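# Band a hair tie around a cable-wrapped charger

## Task

Loop the hair tie around the charger and its coiled cable, centred and clearly away from either end. Every turn of cable that started coiled on the charger must still be coiled there, with no loose or dangling length, and the tie must press each turn against the charger's wide faces. At the end the charger must rest on the desk, flat on one of its wide faces.

## Robot and tools

Robot: two six-joint arms, left_arm and right_arm, each ending in a two-finger gripper. The left arm sits on the +y side. Measured base poses in the scene frame: left_arm at (+0.080, +0.649, 0) m, quat_wxyz (+1.000, 0, 0, -0.010); right_arm at (+0.043, -0.491, 0) m, quat_wxyz (+1.000, 0, 0, +0.027). Scene frame: origin at table-top height midway between the nominal bases, +x out over the table, +z up. Hand poses, velocities and offsets for each arm use that arm's own base frame. Fixed cameras and the table use the scene frame. Cameras: cam_high, cam_low, cam_left_wrist, cam_right_wrist, each 672x504.

Gripper frame: fingers point along +z and open and close along y. end_effector_position is the point between the closed pads. Fingertips extend about 33 mm past it at gaps up to 40 mm, only 9 mm when fully open. The fingers can fold: a grip near the fingertip quarter of the pads squeezes as commanded, one deeper in may hold loosely or over-squeeze, and a fingertip pushed into a surface folds with little resistance unless the fingers are fully shut.

One row is 18 numbers, each in [-1, 1], always covering both arms: left dx, dy, dz, rx, ry, rz, left gripper position, force_limit, speed, then the same nine for the right arm. dx to rz are an offset from that arm's Hand target as it stood when the action or move began, along the arm's base axes; rx, ry, rz form one rotation vector about the Hand target's position. Scale: 1.0 equals 0.6 m or 180 degrees. Offsets are not cumulative within an action or a move's list, but each new action or call starts from the updated Hand target, so repeating an offset moves further. Sending six zeros re-requests the current Hand target. Gripper position: +1 fully open (140 mm), pads meet near -0.8, -1 closes until blocked. force_limit -1 to +1 (roughly 14 N to 58 N at slow close); speed -1 to +1 (about 30 to 250 mm/s). Both start at +1. Resend an arm's last gripper numbers to leave it unchanged; 0 is a real command.

Tools:
execute_actions(actions, cameras): actions is a list of up to 15-row tables; each row is one 1/30 s step, and a short table repeats its last row to fill 15. Images return only for an empty list or when cameras names them (["all"], specific names, or []).
move(target, speed, blend, stop_force, zero, blocking, cameras): straight-line paths toward one row or a list of up to 15 rows, all offsets from the starting Hand targets. speed in m/s, 0.002 to 2, default 0.25 (turns up to twice that in rad/s); may be one value per target. blend in m rounds corners in a list; 0 stops at each. stop_force, 10 to 80 N, ends an arm's path when its estimated push against travel exceeds that; not reliable when the gripper rotates, near singular poses, or for light loose parts; use the same finger numbers in every row with it. zero (default true) re-zeros the force estimate first. blocking=false returns after about 0.5 s while the move continues (not allowed with stop_force). Paths ignore obstacles and the other arm; avoid passing near an arm's own base.
wait(seconds 0 to 10, cameras): lets the scene run.
stop(cameras): brakes a running move; fingers keep going.
zoom_image(camera, region [x0, y0, x1, y1] pixels, at most 504 by 504): closer view of cam_high, cam_left_wrist or cam_right_wrist from the latest images.
clear_fault(arm, cameras): clears a reported torque or force fault on left_arm or right_arm.
finished_scene(scene): ends the current scene, numbered 1 to 2; irreversible.

Results: per arm, end_effector_position (m), end_effector_quat_wxyz, velocities (omitted when joint velocities read within noise), Hand target (last commanded pose after clipping; the next offset counts from it), joint positions, Joint torques, External joint torques, Flange force along gripper x y z, Wrist depth grids (7x7 cells, mm, '-' unknown), step readings of position, Tool commands, and object_status: 0 moving, 1 blocked while opening, 2 blocked while closing (a grip), 3 reached target or pads met. position_measured counts: 3 open, about 75 is 100 mm, 139 is 60 mm, 200 is 20 mm, 230 pads together. A move adds a 'move:' line: done, off_target, moving, held or fault, plus limits=paced (pose clipped) or limits=held (steps withheld).

Control notes: each step the commanded pose is clipped to within 70 mm and 16 degrees of the measured pose, so big jumps take several actions and the gripper may settle short; send the gap again. A clearance check blocks commands bringing the arms too close. To grip harder after a grip, raise force_limit and change position slightly (-1 to -0.98), or reopen and close faster; to soften, reopen and close slowly.

Avoid: dropping things or letting anything leave the table, releasing moving parts, slamming or pressing hard on the table or fixed items, squeezing or pressing between the two arms, large twisting loads on the wrist, and targets beyond firm contact. Contact torque at a joint limit (waist 302, shoulder 302, elbow 142, forearm roll 32, wrist pitch 30.5, wrist roll 27.5 N m) or 144 N outside force stops the arm until clear_fault; release a grip first if it pins the arm. Long holding or pushing overheats motors (MOTOR HOT warning, then a 30 to 60 s OVER-TEMPERATURE FAULT).

Each tool is called after "Emit:" as name(argument=value, ...) on one line, values as JSON.

## Session

Emit:
execute_actions(actions=[])

Scene clock: 0.00 s.
left_arm: end_effector_position=(+0.1952, -0.3788, +0.2247) position_measured=3 object_status=3 end_effector_quat_wxyz=(-0.074, +0.908, +0.274, +0.308) | right_arm: end_effector_position=(+0.2638, -0.1700, +0.1638) position_measured=3 object_status=3 end_effector_quat_wxyz=(+0.640, -0.476, -0.450, -0.403)
Joint positions: left_arm=[-1.596 -0.006 2.106 0.542 1.44 -0.794] | right_arm=[-1.042 0.674 2.094 0.376 2.064 -1.183]
Joint velocities: within noise
Joint torques (N m): no reading
External joint torques (N m): no reading
Flange force (N): no reading
Wrist depth (mm): cam_left_wrist=[- 417 414 450 - - - / - - - - - - - / 376 386 - - 424 - - / - 128 - - - 135 114 / - 111 - - - - 104 / - - - - 337 - - / - - - - - - -] | cam_right_wrist=[- - 254 254 1220 - 3349 / - 4007 298 286 901 - 3620 / 297 316 324 300 368 1548 - / 295 140 327 352 408 147 130 / - 315 353 583 434 - 112 / - 323 360 350 328 291 - / - 319 300 277 258 234 -]
Hand target: left_arm +0.1952, -0.3788, +0.2247; -0.074, +0.908, +0.274, +0.308 | right_arm +0.2638, -0.1700, +0.1638; +0.640, -0.476, -0.450, -0.403
Tool commands: left_gripper/position=+1.0 left_gripper/force_limit=+1.0 left_gripper/speed=+1.0 right_gripper/position=+1.0 right_gripper/force_limit=+1.0 right_gripper/speed=+1.0

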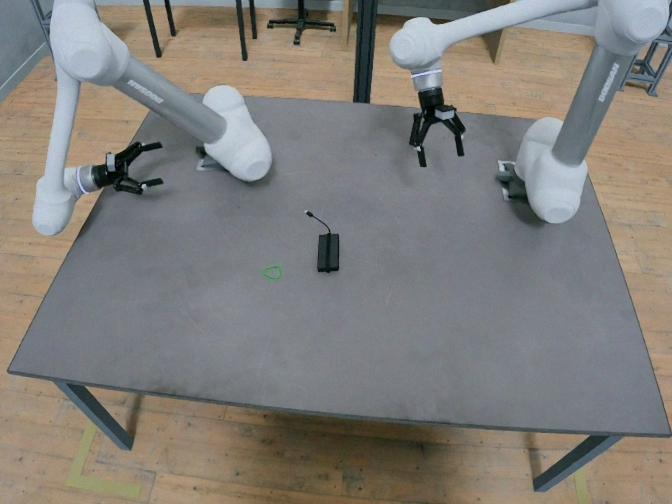

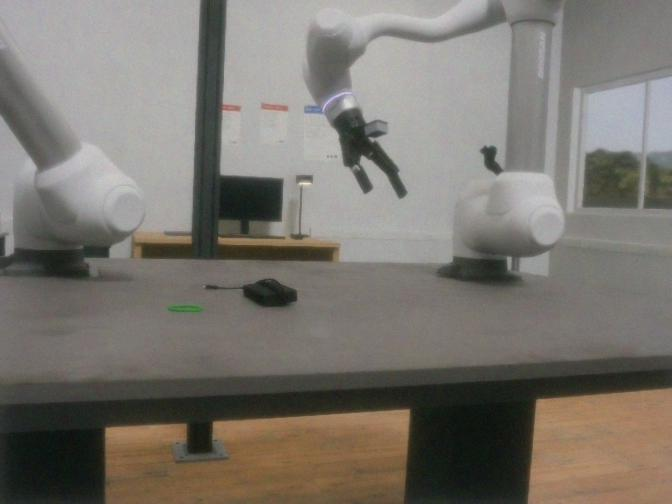

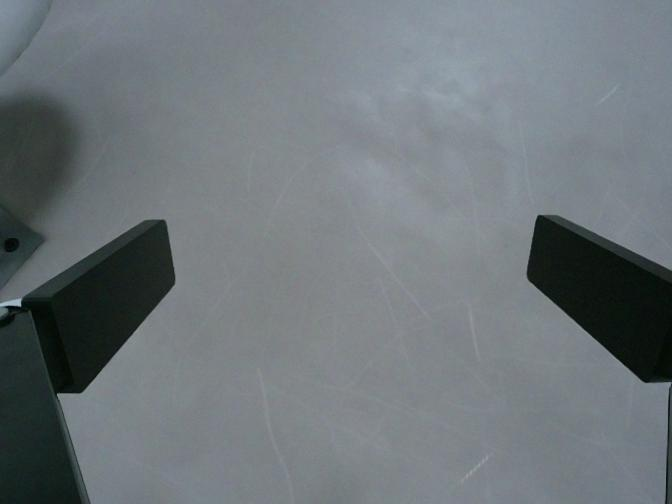

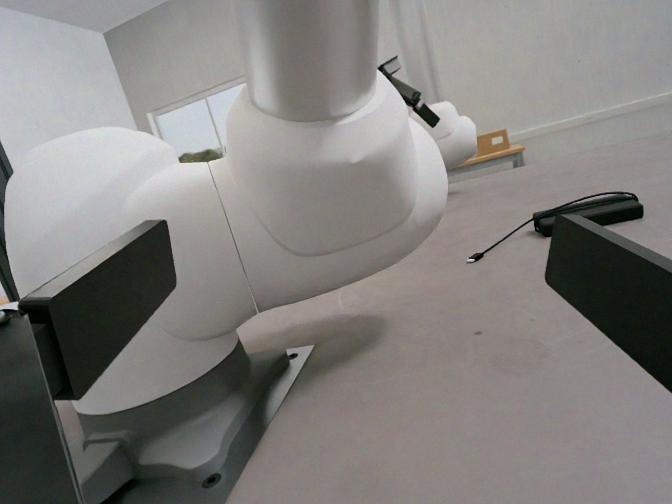

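Emit:
zoom_image(camera="cam_high", region=[250, 195, 370, 285])

Emit:
zoom_image(camera="cam_low", region=[150, 250, 330, 340])

Emit:
zoom_image(camera="cam_right_wrist", region=[440, 160, 672, 280])

Scaled by 4.200 from the camera's 672x504 image, which has a finer 960x720 frame.

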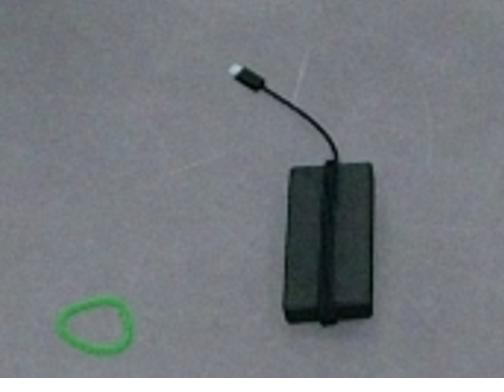

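Scaled by 2.800 from the camera's 672x504 image, which has a finer 960x720 frame.

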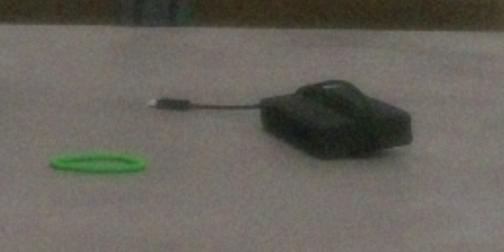

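Scaled by 2.172 from the camera's 672x504 image, which has a finer 960x720 frame.

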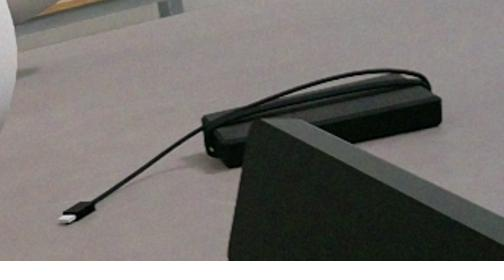

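Emit:
move(target=[0,0,0,0,0,0,1,1,1,0.26,0.65,0.31,-0.532,-0.121,0.013,1,1,1], cameras=["all"])

Scene clock: 35.60 s.
left_arm: end_effector_position=(+0.1952, -0.3788, +0.2247) position_measured=3 object_status=3 end_effector_quat_wxyz=(-0.074, +0.908, +0.274, +0.308) | right_arm: end_effector_position=(+0.4198, +0.2199, +0.3498) position_measured=3 object_status=3 end_effector_quat_wxyz=(+0.000, +0.707, +0.707, +0.000)
Joint positions: left_arm=[-1.596 -0.006 2.106 0.542 1.44 -0.794] | right_arm=[0.41 -0.13 1.853 0 1.417 0.41]
Joint torques (N m): left_arm=[-4.15 -35.65 -36.91 4.71 0.9 0.07] | right_arm=[-1.71 -27.25 -38.37 4.1 0.14 0.01]
External joint torques (N m): left_arm=[4.11 -0.53 0.06 -0.25 0.22 -0.07] | right_arm=[1.7 -1.08 -3.33 0.22 -0.17 -0.01]
Flange force (N): left_arm=[6.1 3.7 3.8] | right_arm=[4.7 1.2 -5.3]
Wrist depth (mm): cam_left_wrist=[- - - 450 436 - - / 400 - 392 418 - - - / - - - - - - - / - 128 360 - 377 135 108 / - 112 - 353 357 - 104 / - - - - - - - / - - - - - - -] | cam_right_wrist=[- - - - 413 433 - / - - - - - 447 - / 486 478 464 - 489 495 489 / - 140 - 512 - 148 131 / - 121 549 547 - - 112 / - 598 - - - - 598 / - - - - - - -]
Hand target: left_arm +0.1952, -0.3788, +0.2247; -0.074, +0.908, +0.274, +0.308 | right_arm +0.4198, +0.2200, +0.3498; +0.000, +0.707, +0.707, +0.000
Off the commanded pose: left_arm 0.000 m, 0 deg | right_arm 0.000 m, 0 deg.
move: done

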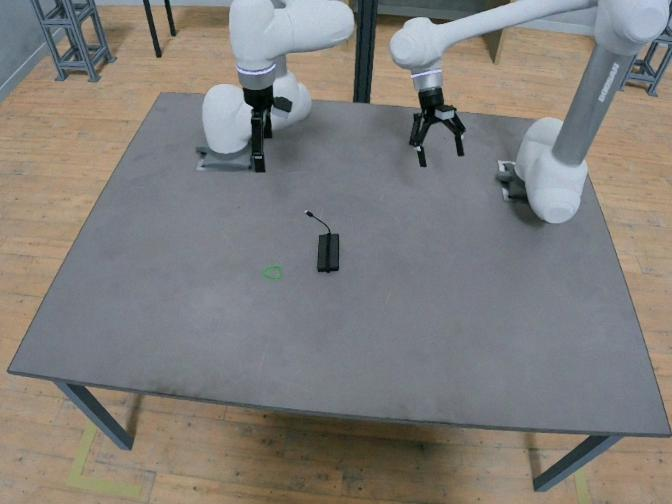

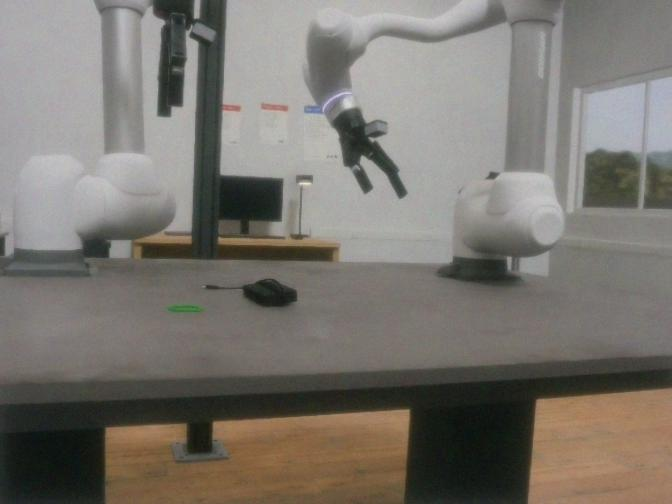

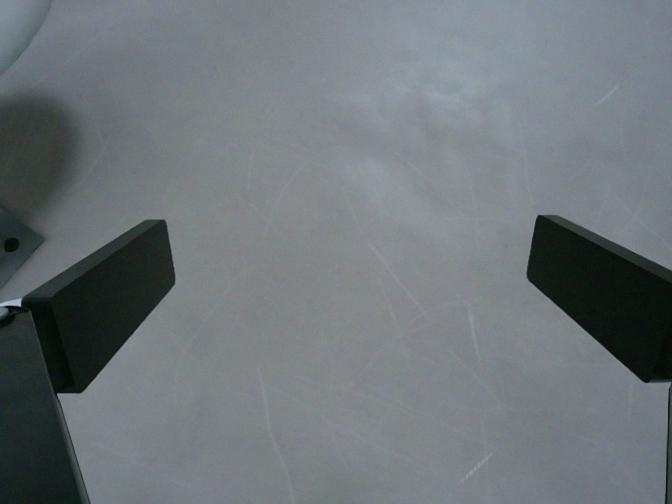

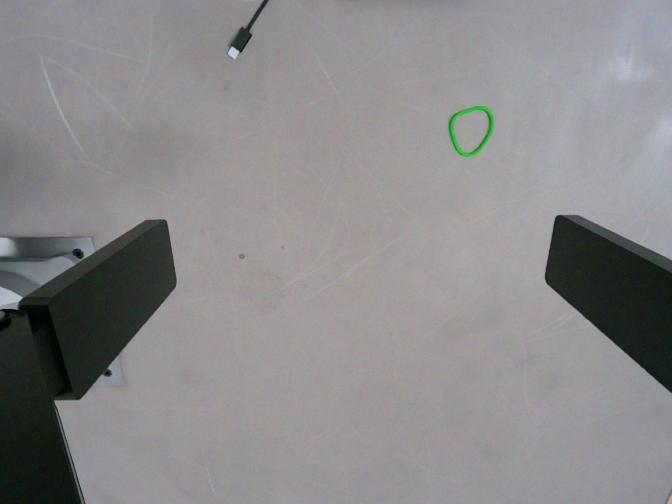

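Emit:
move(target=[0,0,0,0,0,0,1,1,1,0,0.25,0,0,0,0,1,1,1], cameras=["cam_right_wrist","cam_high"])

Emit:
zoom_image(camera="cam_right_wrist", region=[150, 0, 650, 400])

Scene clock: 40.00 s.
left_arm: end_effector_position=(+0.1952, -0.3788, +0.2247) position_measured=3 object_status=3 end_effector_quat_wxyz=(-0.074, +0.908, +0.274, +0.308) | right_arm: end_effector_position=(+0.4198, +0.3699, +0.3498) position_measured=3 object_status=3 end_effector_quat_wxyz=(+0.000, +0.707, +0.707, +0.000)
Joint positions: left_arm=[-1.596 -0.006 2.106 0.542 1.44 -0.794] | right_arm=[0.661 0.01 1.722 0 1.408 0.661]
Joint torques (N m): left_arm=[-4.23 -35.44 -37.1 4.65 0.9 0.1] | right_arm=[-3.12 -42.79 -38.36 4.04 0.14 -0.01]
External joint torques (N m): left_arm=[4.23 -0.83 0.18 -0.19 0.22 -0.1] | right_arm=[3.06 0.23 -3.06 0.24 -0.18 0.01]
Flange force (N): left_arm=[6.6 3.3 4.0] | right_arm=[7.9 0.7 -4.3]
Wrist depth (mm): cam_left_wrist=[- - - - - - - / - - - - - - - / 366 - - - - - - / - 128 - 374 - 135 115 / - 111 - - - - 104 / - - 325 - - - - / - - 314 - - - -] | cam_right_wrist=[- - 425 - 427 423 - / 459 - - 438 431 443 461 / - 492 489 - - 489 - / - 130 516 - - 146 131 / - 130 553 - - - 112 / - 568 - - - - - / - - - - 684 - -]
Hand target: left_arm +0.1952, -0.3788, +0.2247; -0.074, +0.908, +0.274, +0.308 | right_arm +0.4198, +0.3700, +0.3498; +0.000, +0.707, +0.707, +0.000
Off the commanded pose: left_arm 0.000 m, 0 deg | right_arm 0.000 m, 0 deg.
move: done
Images, in order (width x height): cam_high 672x504, cam_right_wrist 672x504.

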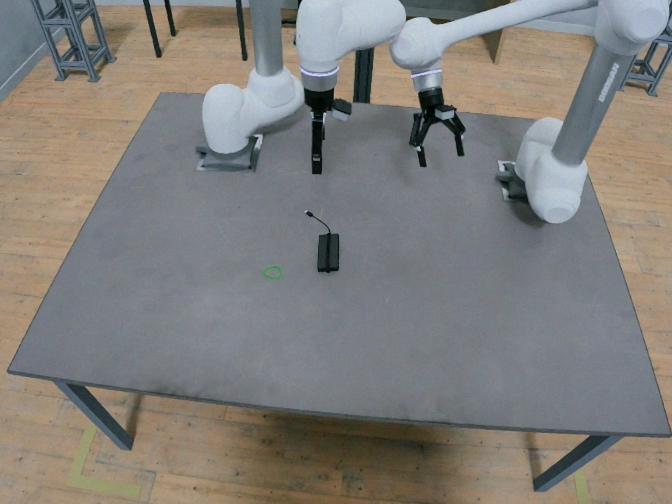

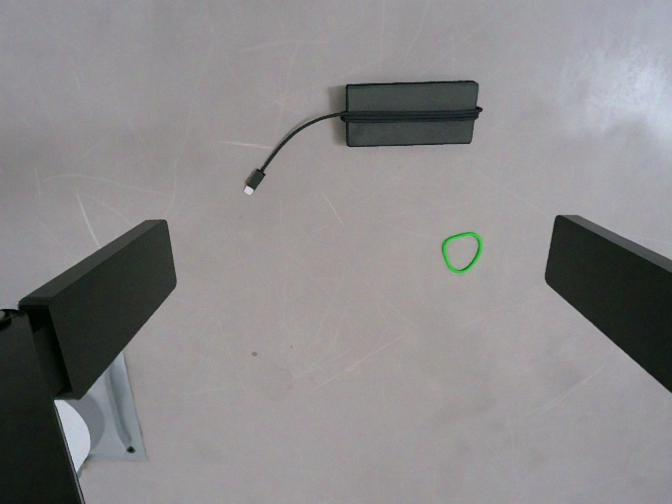

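Scaled by 1.008 from the camera's 672x504 image, which has a finer 960x720 frame.

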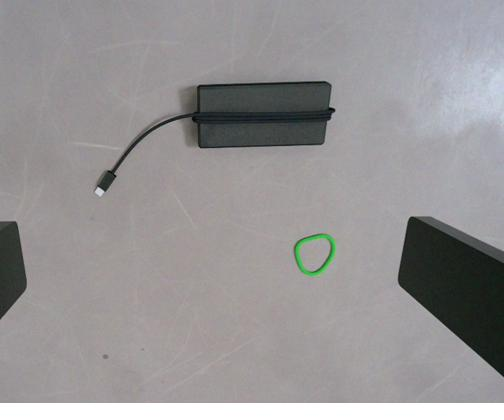

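Emit:
move(target=[0,0,0,0,0,0,1,1,1,0.247,-0.24,-0.333,0,0,0,-0.8,-1,0], cameras=["cam_right_wrist","cam_low","cam_high"])

Emit:
zoom_image(camera="cam_right_wrist", region=[230, 150, 480, 400])

Emit:
zoom_image(camera="cam_low", region=[100, 180, 320, 340])

Scene clock: 56.30 s.
left_arm: end_effector_position=(+0.1952, -0.3788, +0.2247) position_measured=3 object_status=3 end_effector_quat_wxyz=(-0.074, +0.908, +0.274, +0.308) | right_arm: end_effector_position=(+0.5679, +0.2260, +0.1500) position_measured=229 object_status=3 end_effector_quat_wxyz=(+0.000, +0.707, +0.707, +0.000)
Joint positions: left_arm=[-1.596 -0.006 2.106 0.542 1.44 -0.794] | right_arm=[0.322 0.202 1.888 0 1.051 0.323]
Joint torques (N m): left_arm=[-4.23 -35.77 -37.12 4.67 0.92 0.14] | right_arm=[-1.86 -57.77 -33.45 3.58 0.12 -0.1]
External joint torques (N m): left_arm=[4.22 -0.64 0.1 -0.19 0.21 -0.14] | right_arm=[1.99 0.11 -3.19 0.22 -0.14 0.1]
Flange force (N): left_arm=[6.3 3.6 4.0] | right_arm=[5.5 4.5 -2.8]
Wrist depth (mm): cam_left_wrist=[- 429 429 - - - - / - 438 - - 431 - - / - - 383 - - - - / - 128 - - - 135 109 / - 120 - - - - 104 / - - - - - 359 - / - - 322 323 - - -] | cam_right_wrist=[252 252 252 253 250 251 245 / 267 266 267 266 266 266 267 / 283 283 285 278 283 282 281 / 302 302 297 111 299 292 297 / 325 316 85 90 90 82 325 / - 60 70 - - 70 - / - - 68 - - - 60]
Hand target: left_arm +0.1952, -0.3788, +0.2247; -0.074, +0.908, +0.274, +0.308 | right_arm +0.5680, +0.2260, +0.1500; +0.000, +0.707, +0.707, +0.000
Off the commanded pose: left_arm 0.000 m, 0 deg | right_arm 0.000 m, 0 deg.
move: done
Images, in order (width x height): cam_high 672x504, cam_low 672x504, cam_right_wrist 672x504.

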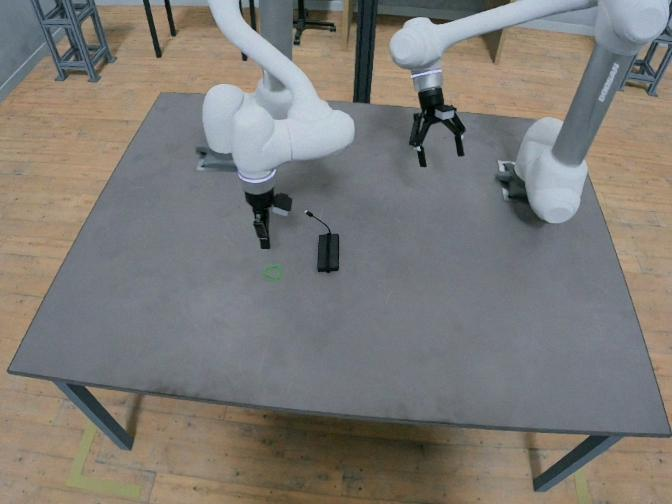

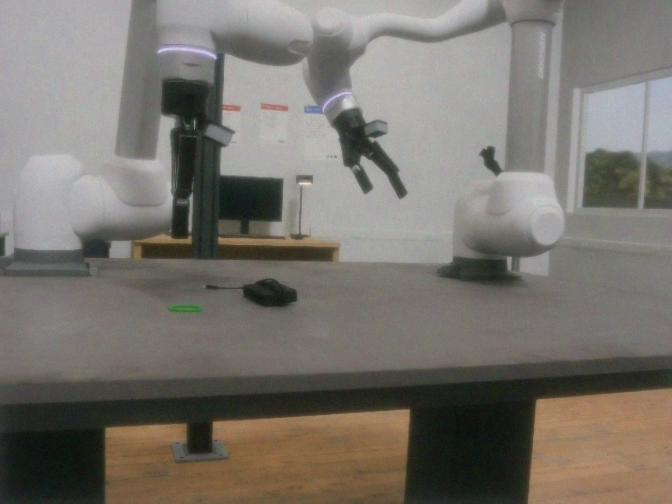

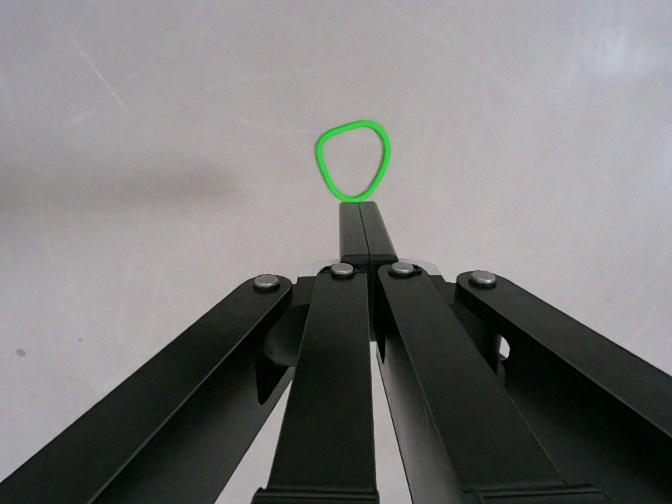

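Scaled by 2.016 from the camera's 672x504 image, which has a finer 960x720 frame.

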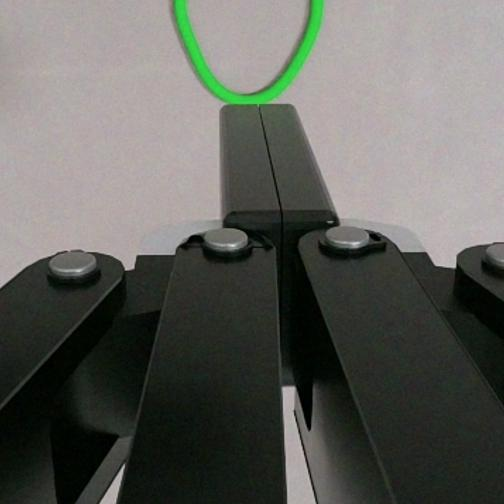

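Scaled by 2.291 from the camera's 672x504 image, which has a finer 960x720 frame.

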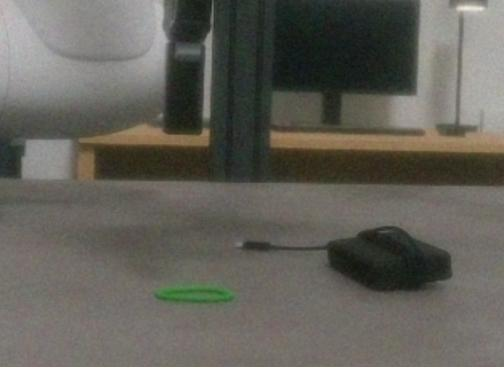

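Emit:
move(target=[0,0,0,0,0,0,1,1,1,0.005,0.011,-0.175,0,0,0,-0.8,-1,0], cameras=["cam_right_wrist","cam_low"], speed=0.1)

Emit:
zoom_image(camera="cam_low", region=[100, 230, 260, 340])

Scene clock: 62.77 s.
left_arm: end_effector_position=(+0.1952, -0.3788, +0.2247) position_measured=3 object_status=3 end_effector_quat_wxyz=(-0.074, +0.908, +0.274, +0.308) | right_arm: end_effector_position=(+0.5710, +0.2326, +0.0451) position_measured=229 object_status=3 end_effector_quat_wxyz=(+0.000, +0.707, +0.707, +0.000)
Joint positions: left_arm=[-1.596 -0.006 2.106 0.542 1.44 -0.794] | right_arm=[0.331 0.314 1.967 0 0.859 0.331]
Joint torques (N m): left_arm=[-4.35 -35.04 -37.2 4.67 0.91 0.15] | right_arm=[-1.77 -66.08 -29.12 3.04 0.2 0.15]
External joint torques (N m): left_arm=[4.41 -1.27 0.36 -0.21 0.22 -0.15] | right_arm=[1.78 2.04 -2.66 0.26 -0.21 -0.15]
Flange force (N): left_arm=[7.3 2.6 4.3] | right_arm=[5.4 6.3 0.9]
Wrist depth (mm): cam_left_wrist=[- - - 433 - - 454 / - - - - 421 - 434 / 372 - - - - 427 - / - 128 - - 372 135 114 / - 111 - - - - 104 / - 322 - - 350 350 - / - 311 314 316 - - -] | cam_right_wrist=[158 158 156 158 156 158 158 / 168 167 167 168 167 167 167 / - 179 178 175 177 177 178 / 194 190 190 123 187 192 189 / 204 201 85 90 90 86 200 / - 60 70 - - 70 - / - - 68 - - - 60]
Hand target: left_arm +0.1952, -0.3788, +0.2247; -0.074, +0.908, +0.274, +0.308 | right_arm +0.5710, +0.2326, +0.0450; +0.000, +0.707, +0.707, +0.000
Off the commanded pose: left_arm 0.000 m, 0 deg | right_arm 0.000 m, 0 deg.
move: done
Images, in order (width x height): cam_low 672x504, cam_right_wrist 672x504.

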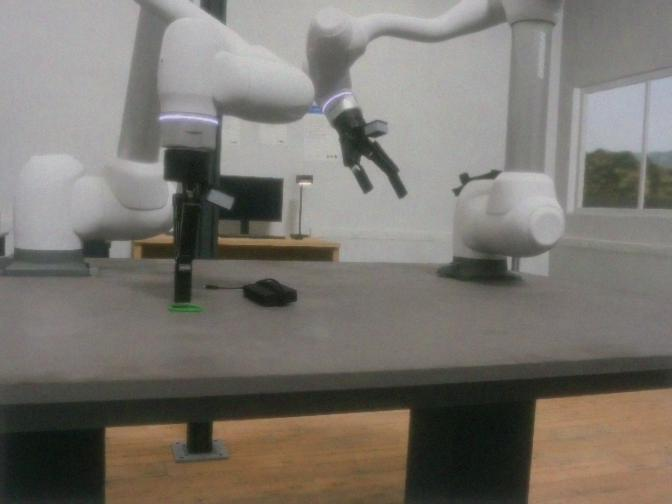

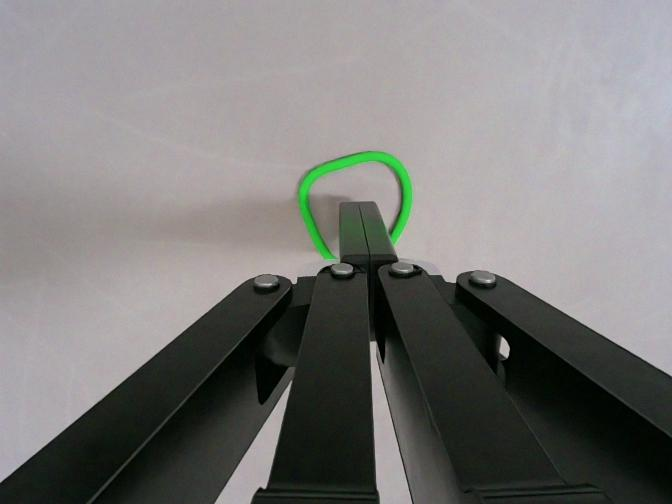

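Scaled by 3.150 from the camera's 672x504 image, which has a finer 960x720 frame.

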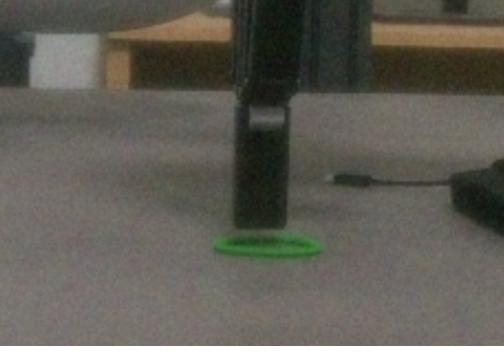

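Emit:
move(target=[0,0,0,0,0,0,1,1,1,-0.003,0.006,-0.03,0,0,0,-0.8,-1,0], cameras=["cam_right_wrist","cam_low"], speed=0.01, stop_force=10)

Emit:
zoom_image(camera="cam_low", region=[100, 230, 260, 340])

Scene clock: 68.47 s.
left_arm: end_effector_position=(+0.1952, -0.3788, +0.2247) position_measured=3 object_status=3 end_effector_quat_wxyz=(-0.074, +0.908, +0.274, +0.308) | right_arm: end_effector_position=(+0.5699, +0.2349, +0.0332) position_measured=229 object_status=3 end_effector_quat_wxyz=(+0.000, +0.707, +0.707, +0.000)
Joint positions: left_arm=[-1.596 -0.006 2.106 0.542 1.44 -0.794] | right_arm=[0.335 0.328 1.976 0 0.837 0.336]
Joint torques (N m): left_arm=[-4.09 -35.39 -36.86 4.65 0.98 0.13] | right_arm=[0.29 -46.8 -20.59 4.09 -1.96 0.14]
External joint torques (N m): left_arm=[4.11 -0.94 -0.05 -0.19 0.15 -0.13] | right_arm=[-0.28 -17.99 -10.75 -0.84 1.93 -0.14]
Flange force (N): left_arm=[6.5 3.3 3.7] | right_arm=[-1.2 -1.1 -31.9]
Wrist depth (mm): cam_left_wrist=[- - - - - - 481 / - 439 413 - 423 443 431 / - - - - - - 410 / - 127 - - 381 135 120 / - 339 - - 358 - 104 / - - - 337 - 348 - / - - - - - - -] | cam_right_wrist=[148 148 150 149 147 148 149 / 158 155 156 156 154 156 155 / 167 169 168 164 164 166 167 / 178 178 175 137 174 177 174 / 190 187 85 90 90 86 190 / - 60 70 - - 70 - / - - 68 - - - 60]
Hand target: left_arm +0.1952, -0.3788, +0.2247; -0.074, +0.908, +0.274, +0.308 | right_arm +0.5699, +0.2349, +0.0332; +0.000, +0.707, +0.707, +0.000 (not the last commanded pose)
Off the commanded pose: left_arm 0.000 m, 0 deg | right_arm 0.006 m, 0 deg.
move: contact (right_arm)
Images, in order (width x height): cam_low 672x504, cam_right_wrist 672x504.

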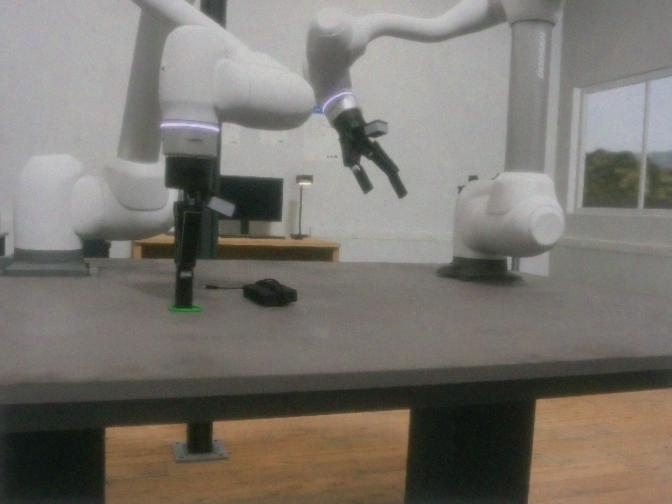

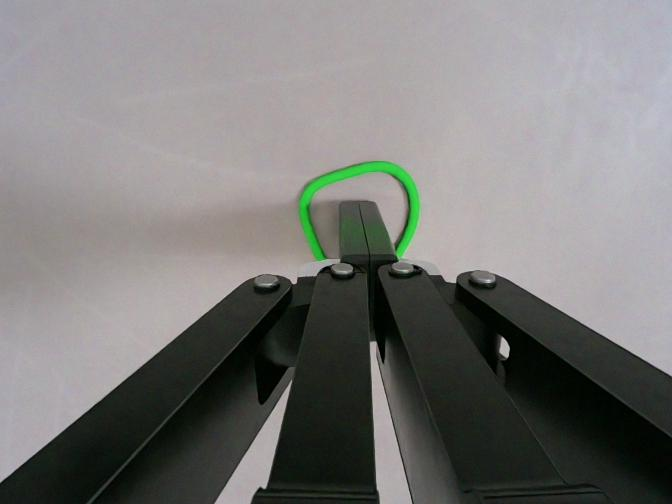

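Scaled by 3.150 from the camera's 672x504 image, which has a finer 960x720 frame.

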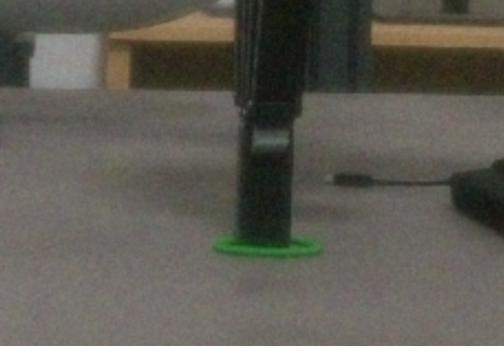

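Emit:
move(target=[0,0,0,0,0,0,1,1,1,0,0,0.002,0,0,0,-0.8,-1,-1], speed=0.02)

Emit:
move(target=[0,0,0,0,0,0,1,1,1,0,0,0,0,0,0,-0.3,1,-1], cameras=["cam_right_wrist","cam_low"])

Emit:
zoom_image(camera="cam_low", region=[100, 230, 260, 340])

Scene clock: 74.77 s.
left_arm: end_effector_position=(+0.1952, -0.3788, +0.2247) position_measured=3 object_status=3 end_effector_quat_wxyz=(-0.074, +0.908, +0.274, +0.308) | right_arm: end_effector_position=(+0.5699, +0.2349, +0.0344) position_measured=229 object_status=3 end_effector_quat_wxyz=(+0.000, +0.707, +0.707, +0.000)
Joint positions: left_arm=[-1.596 -0.006 2.106 0.542 1.44 -0.794] | right_arm=[0.335 0.326 1.975 0 0.84 0.336]
Joint torques (N m): left_arm=[-4.21 -35.25 -37.19 4.72 0.94 0.09] | right_arm=[-2.08 -65.25 -28.56 3 0.21 0.16]
External joint torques (N m): left_arm=[4.18 -1.07 0.21 -0.24 0.18 -0.08] | right_arm=[2.06 0.61 -2.87 0.25 -0.24 -0.16]
Flange force (N): left_arm=[6.8 2.9 3.9] | right_arm=[5.3 4.7 -0.8]
Wrist depth (mm): cam_left_wrist=[- - - - - - - / - - 415 - - 428 - / 389 - - - - 403 - / - 128 - - - 135 108 / - 111 - - - - 103 / - - - - - - - / - 333 - - 319 - -] | cam_right_wrist=[149 148 150 149 148 148 148 / 159 157 157 155 155 155 157 / - 166 167 165 167 167 167 / 178 178 176 123 176 177 178 / - 188 85 90 90 85 188 / - 60 70 - - 70 - / - - 68 - - - 60]
Hand target: left_arm +0.1952, -0.3788, +0.2247; -0.074, +0.908, +0.274, +0.308 | right_arm +0.5699, +0.2349, +0.0344; +0.000, +0.707, +0.707, +0.000
Off the commanded pose: left_arm 0.000 m, 0 deg | right_arm 0.000 m, 0 deg.
move: done

Scene clock: 76.30 s.
left_arm: end_effector_position=(+0.1952, -0.3788, +0.2247) position_measured=3 object_status=3 end_effector_quat_wxyz=(-0.074, +0.908, +0.274, +0.308) | right_arm: end_effector_position=(+0.5699, +0.2350, +0.0345) position_measured=167 object_status=0 end_effector_quat_wxyz=(+0.000, +0.707, +0.707, +0.000)
Joint positions: left_arm=[-1.596 -0.006 2.106 0.542 1.44 -0.794] | right_arm=[0.335 0.326 1.975 0 0.84 0.336]
Joint torques (N m): left_arm=[-3.98 -35.46 -37 4.68 0.92 0.12] | right_arm=[-2.17 -60.49 -25.71 3.09 0.21 0.17]
External joint torques (N m): left_arm=[3.85 -0.74 0.12 -0.23 0.21 -0.12] | right_arm=[2.23 -4.23 -5.68 0.17 -0.23 -0.17]
Flange force (N): left_arm=[5.9 3.0 3.5] | right_arm=[5.2 3.8 -8.3]
Wrist depth (mm): cam_left_wrist=[- - - - - - - / 387 399 - - - - - / - - 384 - - - - / 364 128 - - - 135 109 / - 111 - 351 - - 104 / - - - - - - - / - - - - 326 - -] | cam_right_wrist=[149 148 149 147 149 150 148 / 159 158 157 157 157 157 157 / - 168 167 168 166 167 166 / 178 179 174 176 148 175 178 / - 86 79 191 129 83 77 / - - 63 203 - 59 - / - - - 224 - - -]
Hand target: left_arm +0.1952, -0.3788, +0.2247; -0.074, +0.908, +0.274, +0.308 | right_arm +0.5699, +0.2349, +0.0344; +0.000, +0.707, +0.707, +0.000
Off the commanded pose: left_arm 0.000 m, 0 deg | right_arm 0.000 m, 0 deg.
move: done
Images, in order (width x height): cam_low 672x504, cam_right_wrist 672x504.

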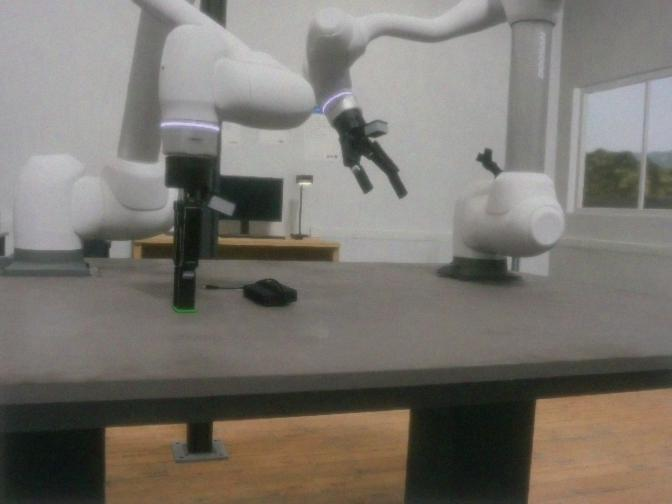

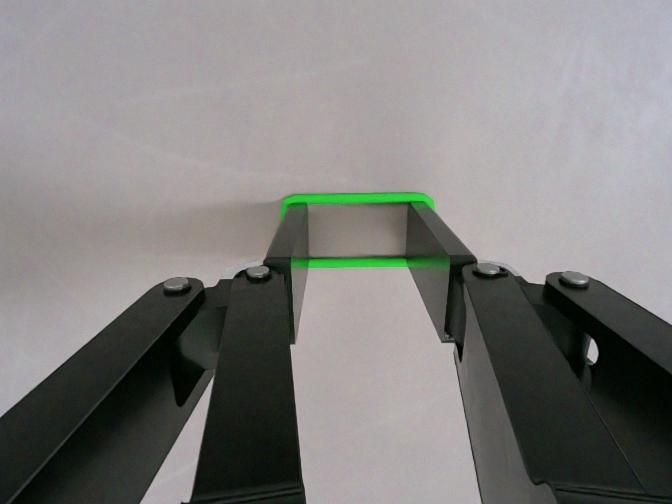

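Scaled by 3.150 from the camera's 672x504 image, which has a finer 960x720 frame.

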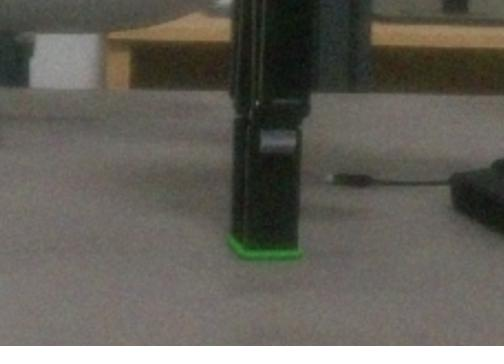

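Emit:
move(target=[0,0,0,0,0,0,1,1,1,0,0,0.1,0,0,0,-0.3,1,-1], cameras=["cam_right_wrist","cam_low"], speed=0.05)

Emit:
zoom_image(camera="cam_low", region=[100, 170, 260, 280])

Scene clock: 81.30 s.
left_arm: end_effector_position=(+0.1952, -0.3788, +0.2247) position_measured=3 object_status=3 end_effector_quat_wxyz=(-0.074, +0.908, +0.274, +0.308) | right_arm: end_effector_position=(+0.5699, +0.2349, +0.0944) position_measured=167 object_status=3 end_effector_quat_wxyz=(+0.000, +0.707, +0.707, +0.000)
Joint positions: left_arm=[-1.596 -0.006 2.106 0.542 1.44 -0.794] | right_arm=[0.335 0.261 1.929 0 0.95 0.336]
Joint torques (N m): left_arm=[-4.26 -35.72 -37.11 4.7 0.92 0.11] | right_arm=[-2.35 -61.52 -30.78 3.3 0.11 0.18]
External joint torques (N m): left_arm=[4.31 -0.6 0.21 -0.24 0.2 -0.11] | right_arm=[2.38 0.51 -3.34 0.24 -0.12 -0.18]
Flange force (N): left_arm=[6.4 3.6 4.2] | right_arm=[6.1 5.3 -2.1]
Wrist depth (mm): cam_left_wrist=[415 - - - - - - / - - - - 415 - - / - - - - - - - / - 128 - - - 134 108 / - 111 - 359 356 - 104 / - - - - 331 - - / - - - - - - -] | cam_right_wrist=[201 201 202 202 203 202 201 / 213 214 214 - 214 215 215 / 226 226 226 227 227 227 228 / 237 238 235 242 149 249 - / - 86 79 258 128 83 77 / - - 63 278 - 59 - / - - - 304 - - -]
Hand target: left_arm +0.1952, -0.3788, +0.2247; -0.074, +0.908, +0.274, +0.308 | right_arm +0.5699, +0.2349, +0.0944; +0.000, +0.707, +0.707, +0.000
Off the commanded pose: left_arm 0.000 m, 0 deg | right_arm 0.000 m, 0 deg.
move: done
Images, in order (width x height): cam_low 672x504, cam_right_wrist 672x504.

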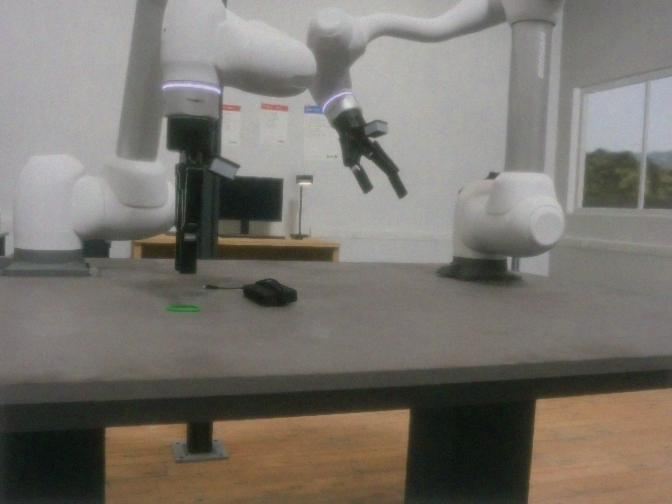

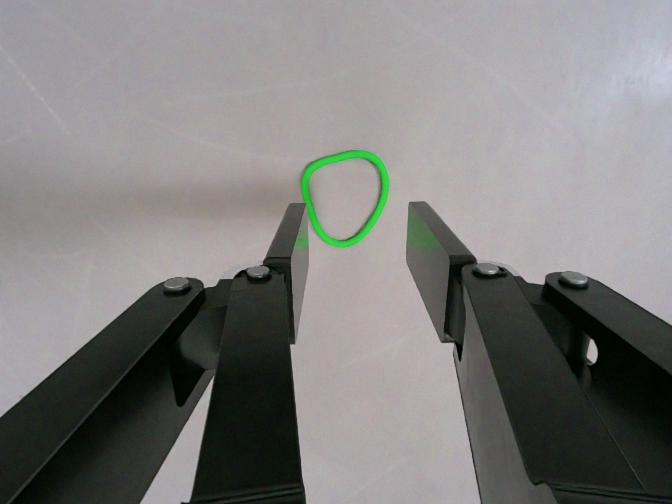

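Scaled by 3.150 from the camera's 672x504 image, which has a finer 960x720 frame.

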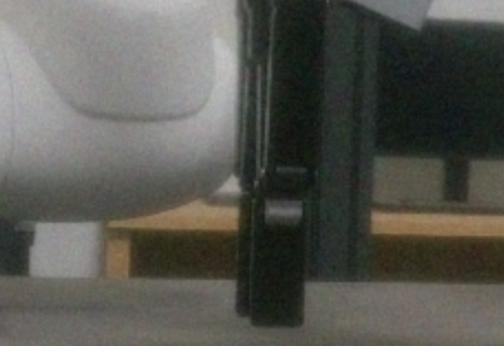

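Emit:
move(target=[[0,0,0,0,0,0,1,1,1,0.027,0.003,0,0,0,0,-0.5,-1,-1],[0,0,0,0,0,0,1,1,1,0.027,0.003,-0.0985,0,0,0,-0.5,-1,-1]], cameras=["cam_right_wrist"], speed=0.08)

Scene clock: 93.53 s.
left_arm: end_effector_position=(+0.1952, -0.3788, +0.2247) position_measured=3 object_status=3 end_effector_quat_wxyz=(-0.074, +0.908, +0.274, +0.308) | right_arm: end_effector_position=(+0.5861, +0.2367, +0.0354) position_measured=192 object_status=3 end_effector_quat_wxyz=(+0.000, +0.707, +0.707, +0.000)
Joint positions: left_arm=[-1.596 -0.006 2.106 0.542 1.44 -0.794] | right_arm=[0.329 0.345 1.944 0 0.851 0.33]
Joint torques (N m): left_arm=[-4.53 -35.57 -37 4.62 0.91 0.09] | right_arm=[-1.92 -67.7 -28.69 3.11 0.1 0.17]
External joint torques (N m): left_arm=[4.42 -0.67 0.14 -0.16 0.22 -0.09] | right_arm=[1.84 0.77 -3.05 0.18 -0.13 -0.17]
Flange force (N): left_arm=[6.7 3.8 4.2] | right_arm=[5.1 5.5 -0.9]
Wrist depth (mm): cam_left_wrist=[- - - - - 449 - / - - - 422 - - - / 374 384 - - - 386 - / 364 128 - - - 134 109 / - 111 - - - - 103 / - - - 336 - - - / - - - - - - -] | cam_right_wrist=[- 149 149 150 150 149 149 / 158 158 160 158 - 158 158 / 169 168 168 166 168 168 168 / 180 179 177 178 162 179 179 / 192 91 85 188 89 89 186 / - - 66 207 - 59 - / - - - 224 - - -]
Hand target: left_arm +0.1952, -0.3788, +0.2247; -0.074, +0.908, +0.274, +0.308 | right_arm +0.5861, +0.2367, +0.0353; +0.000, +0.707, +0.707, +0.000
Off the commanded pose: left_arm 0.000 m, 0 deg | right_arm 0.000 m, 0 deg.
move: done
Images, in order (width x height): cam_right_wrist 672x504.

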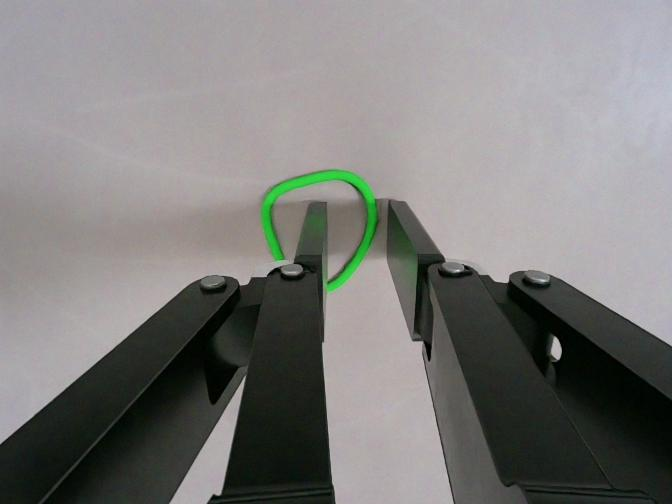

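Emit:
move(target=[0,0,0,0,0,0,1,1,1,0,0,-0.0015,0,0,0,-0.5,-1,-1], speed=0.02)

Emit:
move(target=[0,0,0,0,0,0,1,1,1,0,0,0,0,0,0,-1,0,-1], cameras=["cam_right_wrist"])

Emit:
move(target=[0,0,0,0,0,0,1,1,1,0,0,0.2,0,0,0,-1,0,-1], cameras=["cam_right_wrist","cam_low"], speed=0.08)

Emit:
zoom_image(camera="cam_low", region=[120, 170, 280, 280])

Scene clock: 97.80 s.
left_arm: end_effector_position=(+0.1952, -0.3788, +0.2247) position_measured=3 object_status=3 end_effector_quat_wxyz=(-0.074, +0.908, +0.274, +0.308) | right_arm: end_effector_position=(+0.5861, +0.2367, +0.0345) position_measured=192 object_status=3 end_effector_quat_wxyz=(+0.000, +0.707, +0.707, +0.000)
Joint positions: left_arm=[-1.596 -0.006 2.106 0.542 1.44 -0.794] | right_arm=[0.329 0.347 1.944 0 0.85 0.33]
Joint torques (N m): left_arm=[-4.41 -35.46 -37.21 4.71 0.94 0.18] | right_arm=[-2.32 -67.51 -29.02 3.1 0.23 0.12]
External joint torques (N m): left_arm=[4.46 -0.94 0.33 -0.25 0.2 -0.18] | right_arm=[2.39 0.44 -2.67 0.18 -0.25 -0.12]
Flange force (N): left_arm=[6.9 3.1 4.4] | right_arm=[5.5 4.1 -0.8]
Wrist depth (mm): cam_left_wrist=[- - - 445 - - - / - - 427 420 - - - / - - - 402 - - - / - 128 363 - 373 136 108 / - 111 - - 368 - 103 / - - 341 - - - - / - - 303 - - - -] | cam_right_wrist=[149 149 150 148 149 148 148 / 159 157 157 157 157 157 156 / 165 167 167 165 167 167 164 / 181 178 176 174 162 176 180 / 191 92 85 186 89 89 186 / - - 66 - - 59 - / - - - 220 - - -]
Hand target: left_arm +0.1952, -0.3788, +0.2247; -0.074, +0.908, +0.274, +0.308 | right_arm +0.5861, +0.2367, +0.0344; +0.000, +0.707, +0.707, +0.000
Off the commanded pose: left_arm 0.000 m, 0 deg | right_arm 0.000 m, 0 deg.
move: done

Scene clock: 99.03 s.
left_arm: end_effector_position=(+0.1952, -0.3788, +0.2247) position_measured=3 object_status=3 end_effector_quat_wxyz=(-0.074, +0.908, +0.274, +0.308) | right_arm: end_effector_position=(+0.5861, +0.2367, +0.0344) position_measured=228 object_status=0 end_effector_quat_wxyz=(+0.000, +0.707, +0.707, +0.000)
Joint positions: left_arm=[-1.596 -0.006 2.106 0.542 1.44 -0.794] | right_arm=[0.329 0.347 1.944 0 0.85 0.33]
Joint torques (N m): left_arm=[-4.45 -35.3 -37 4.64 0.95 0.12] | right_arm=[-2.36 -65.6 -28.03 3.04 0.1 0.12]
External joint torques (N m): left_arm=[4.42 -1 0.15 -0.19 0.19 -0.12] | right_arm=[2.34 -1.44 -3.6 0.23 -0.12 -0.12]
Flange force (N): left_arm=[7.0 3.3 4.2] | right_arm=[5.2 3.6 -3.8]
Wrist depth (mm): cam_left_wrist=[- 432 - - - - - / - - 405 - 417 - - / - - - - - - - / - 128 - - - 135 109 / - 111 - - - 358 104 / - 329 - - - - - / - - - - - - -] | cam_right_wrist=[148 149 149 148 150 148 148 / 157 158 157 157 157 157 157 / 167 168 167 165 167 167 166 / 179 181 176 123 176 178 177 / 192 188 86 90 90 83 190 / - 60 71 - - 70 - / - - - - - - 60]
Hand target: left_arm +0.1952, -0.3788, +0.2247; -0.074, +0.908, +0.274, +0.308 | right_arm +0.5861, +0.2367, +0.0344; +0.000, +0.707, +0.707, +0.000
Off the commanded pose: left_arm 0.000 m, 0 deg | right_arm 0.000 m, 0 deg.
move: done
Images, in order (width x height): cam_right_wrist 672x504.

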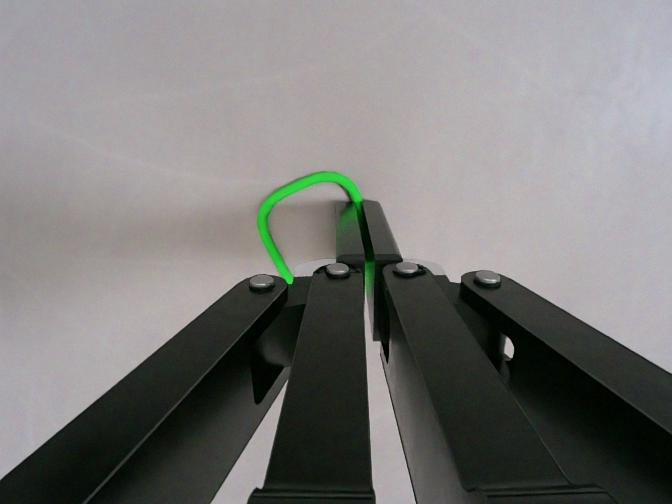

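Scene clock: 100.93 s.
left_arm: end_effector_position=(+0.1952, -0.3788, +0.2247) position_measured=3 object_status=3 end_effector_quat_wxyz=(-0.074, +0.908, +0.274, +0.308) | right_arm: end_effector_position=(+0.5861, +0.2367, +0.1544) position_measured=228 object_status=2 end_effector_quat_wxyz=(+0.000, +0.707, +0.707, +0.000)
Joint positions: left_arm=[-1.596 -0.006 2.106 0.542 1.44 -0.794] | right_arm=[0.329 0.229 1.844 0 1.067 0.33]
Joint torques (N m): left_arm=[-4.21 -35.7 -37.09 4.66 0.96 0.13] | right_arm=[-2.36 -61.2 -33.57 3.64 0.15 0.13]
External joint torques (N m): left_arm=[4.16 -0.62 0.2 -0.2 0.18 -0.13] | right_arm=[2.31 0.59 -3.47 0.2 -0.18 -0.13]
Flange force (N): left_arm=[6.2 3.5 4.1] | right_arm=[6.0 5.7 -2.7]
Wrist depth (mm): cam_left_wrist=[- - - - 452 - - / - 417 - 405 - - - / - - - 408 - 413 416 / - 128 366 367 - 134 114 / - 112 - - - - 103 / - - 333 - 340 - - / - - - - - 337 -] | cam_right_wrist=[254 255 255 254 255 255 251 / - 275 269 270 270 271 281 / - 288 288 282 287 - 287 / - 305 308 116 111 310 307 / 335 322 86 90 90 87 - / - 60 71 - - 70 - / - - - - - - 60]
Hand target: left_arm +0.1952, -0.3788, +0.2247; -0.074, +0.908, +0.274, +0.308 | right_arm +0.5861, +0.2367, +0.1544; +0.000, +0.707, +0.707, +0.000
Off the commanded pose: left_arm 0.000 m, 0 deg | right_arm 0.000 m, 0 deg.
move: done
Images, in order (width x height): cam_low 672x504, cam_right_wrist 672x504.

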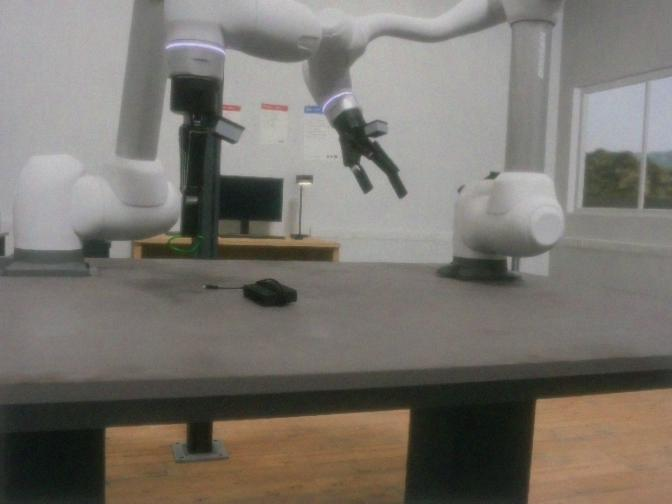

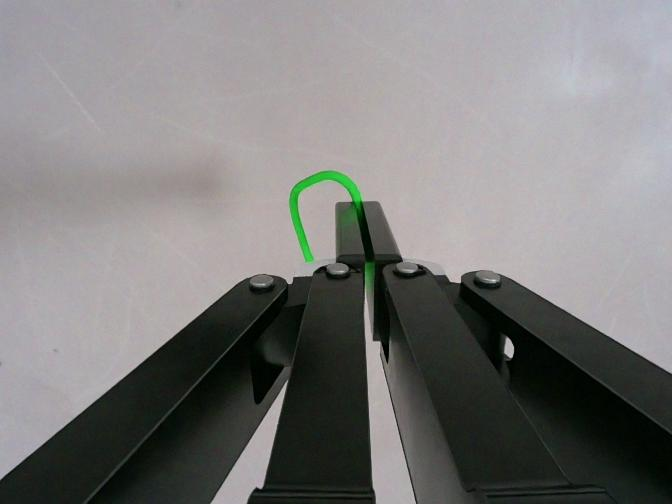

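Scaled by 3.150 from the camera's 672x504 image, which has a finer 960x720 frame.

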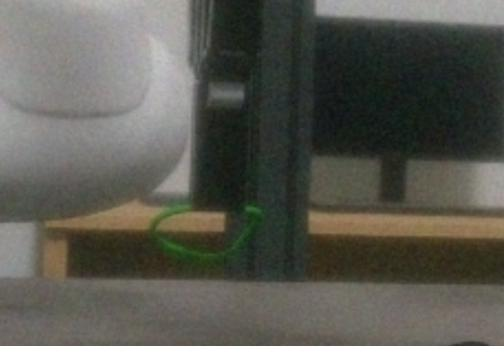

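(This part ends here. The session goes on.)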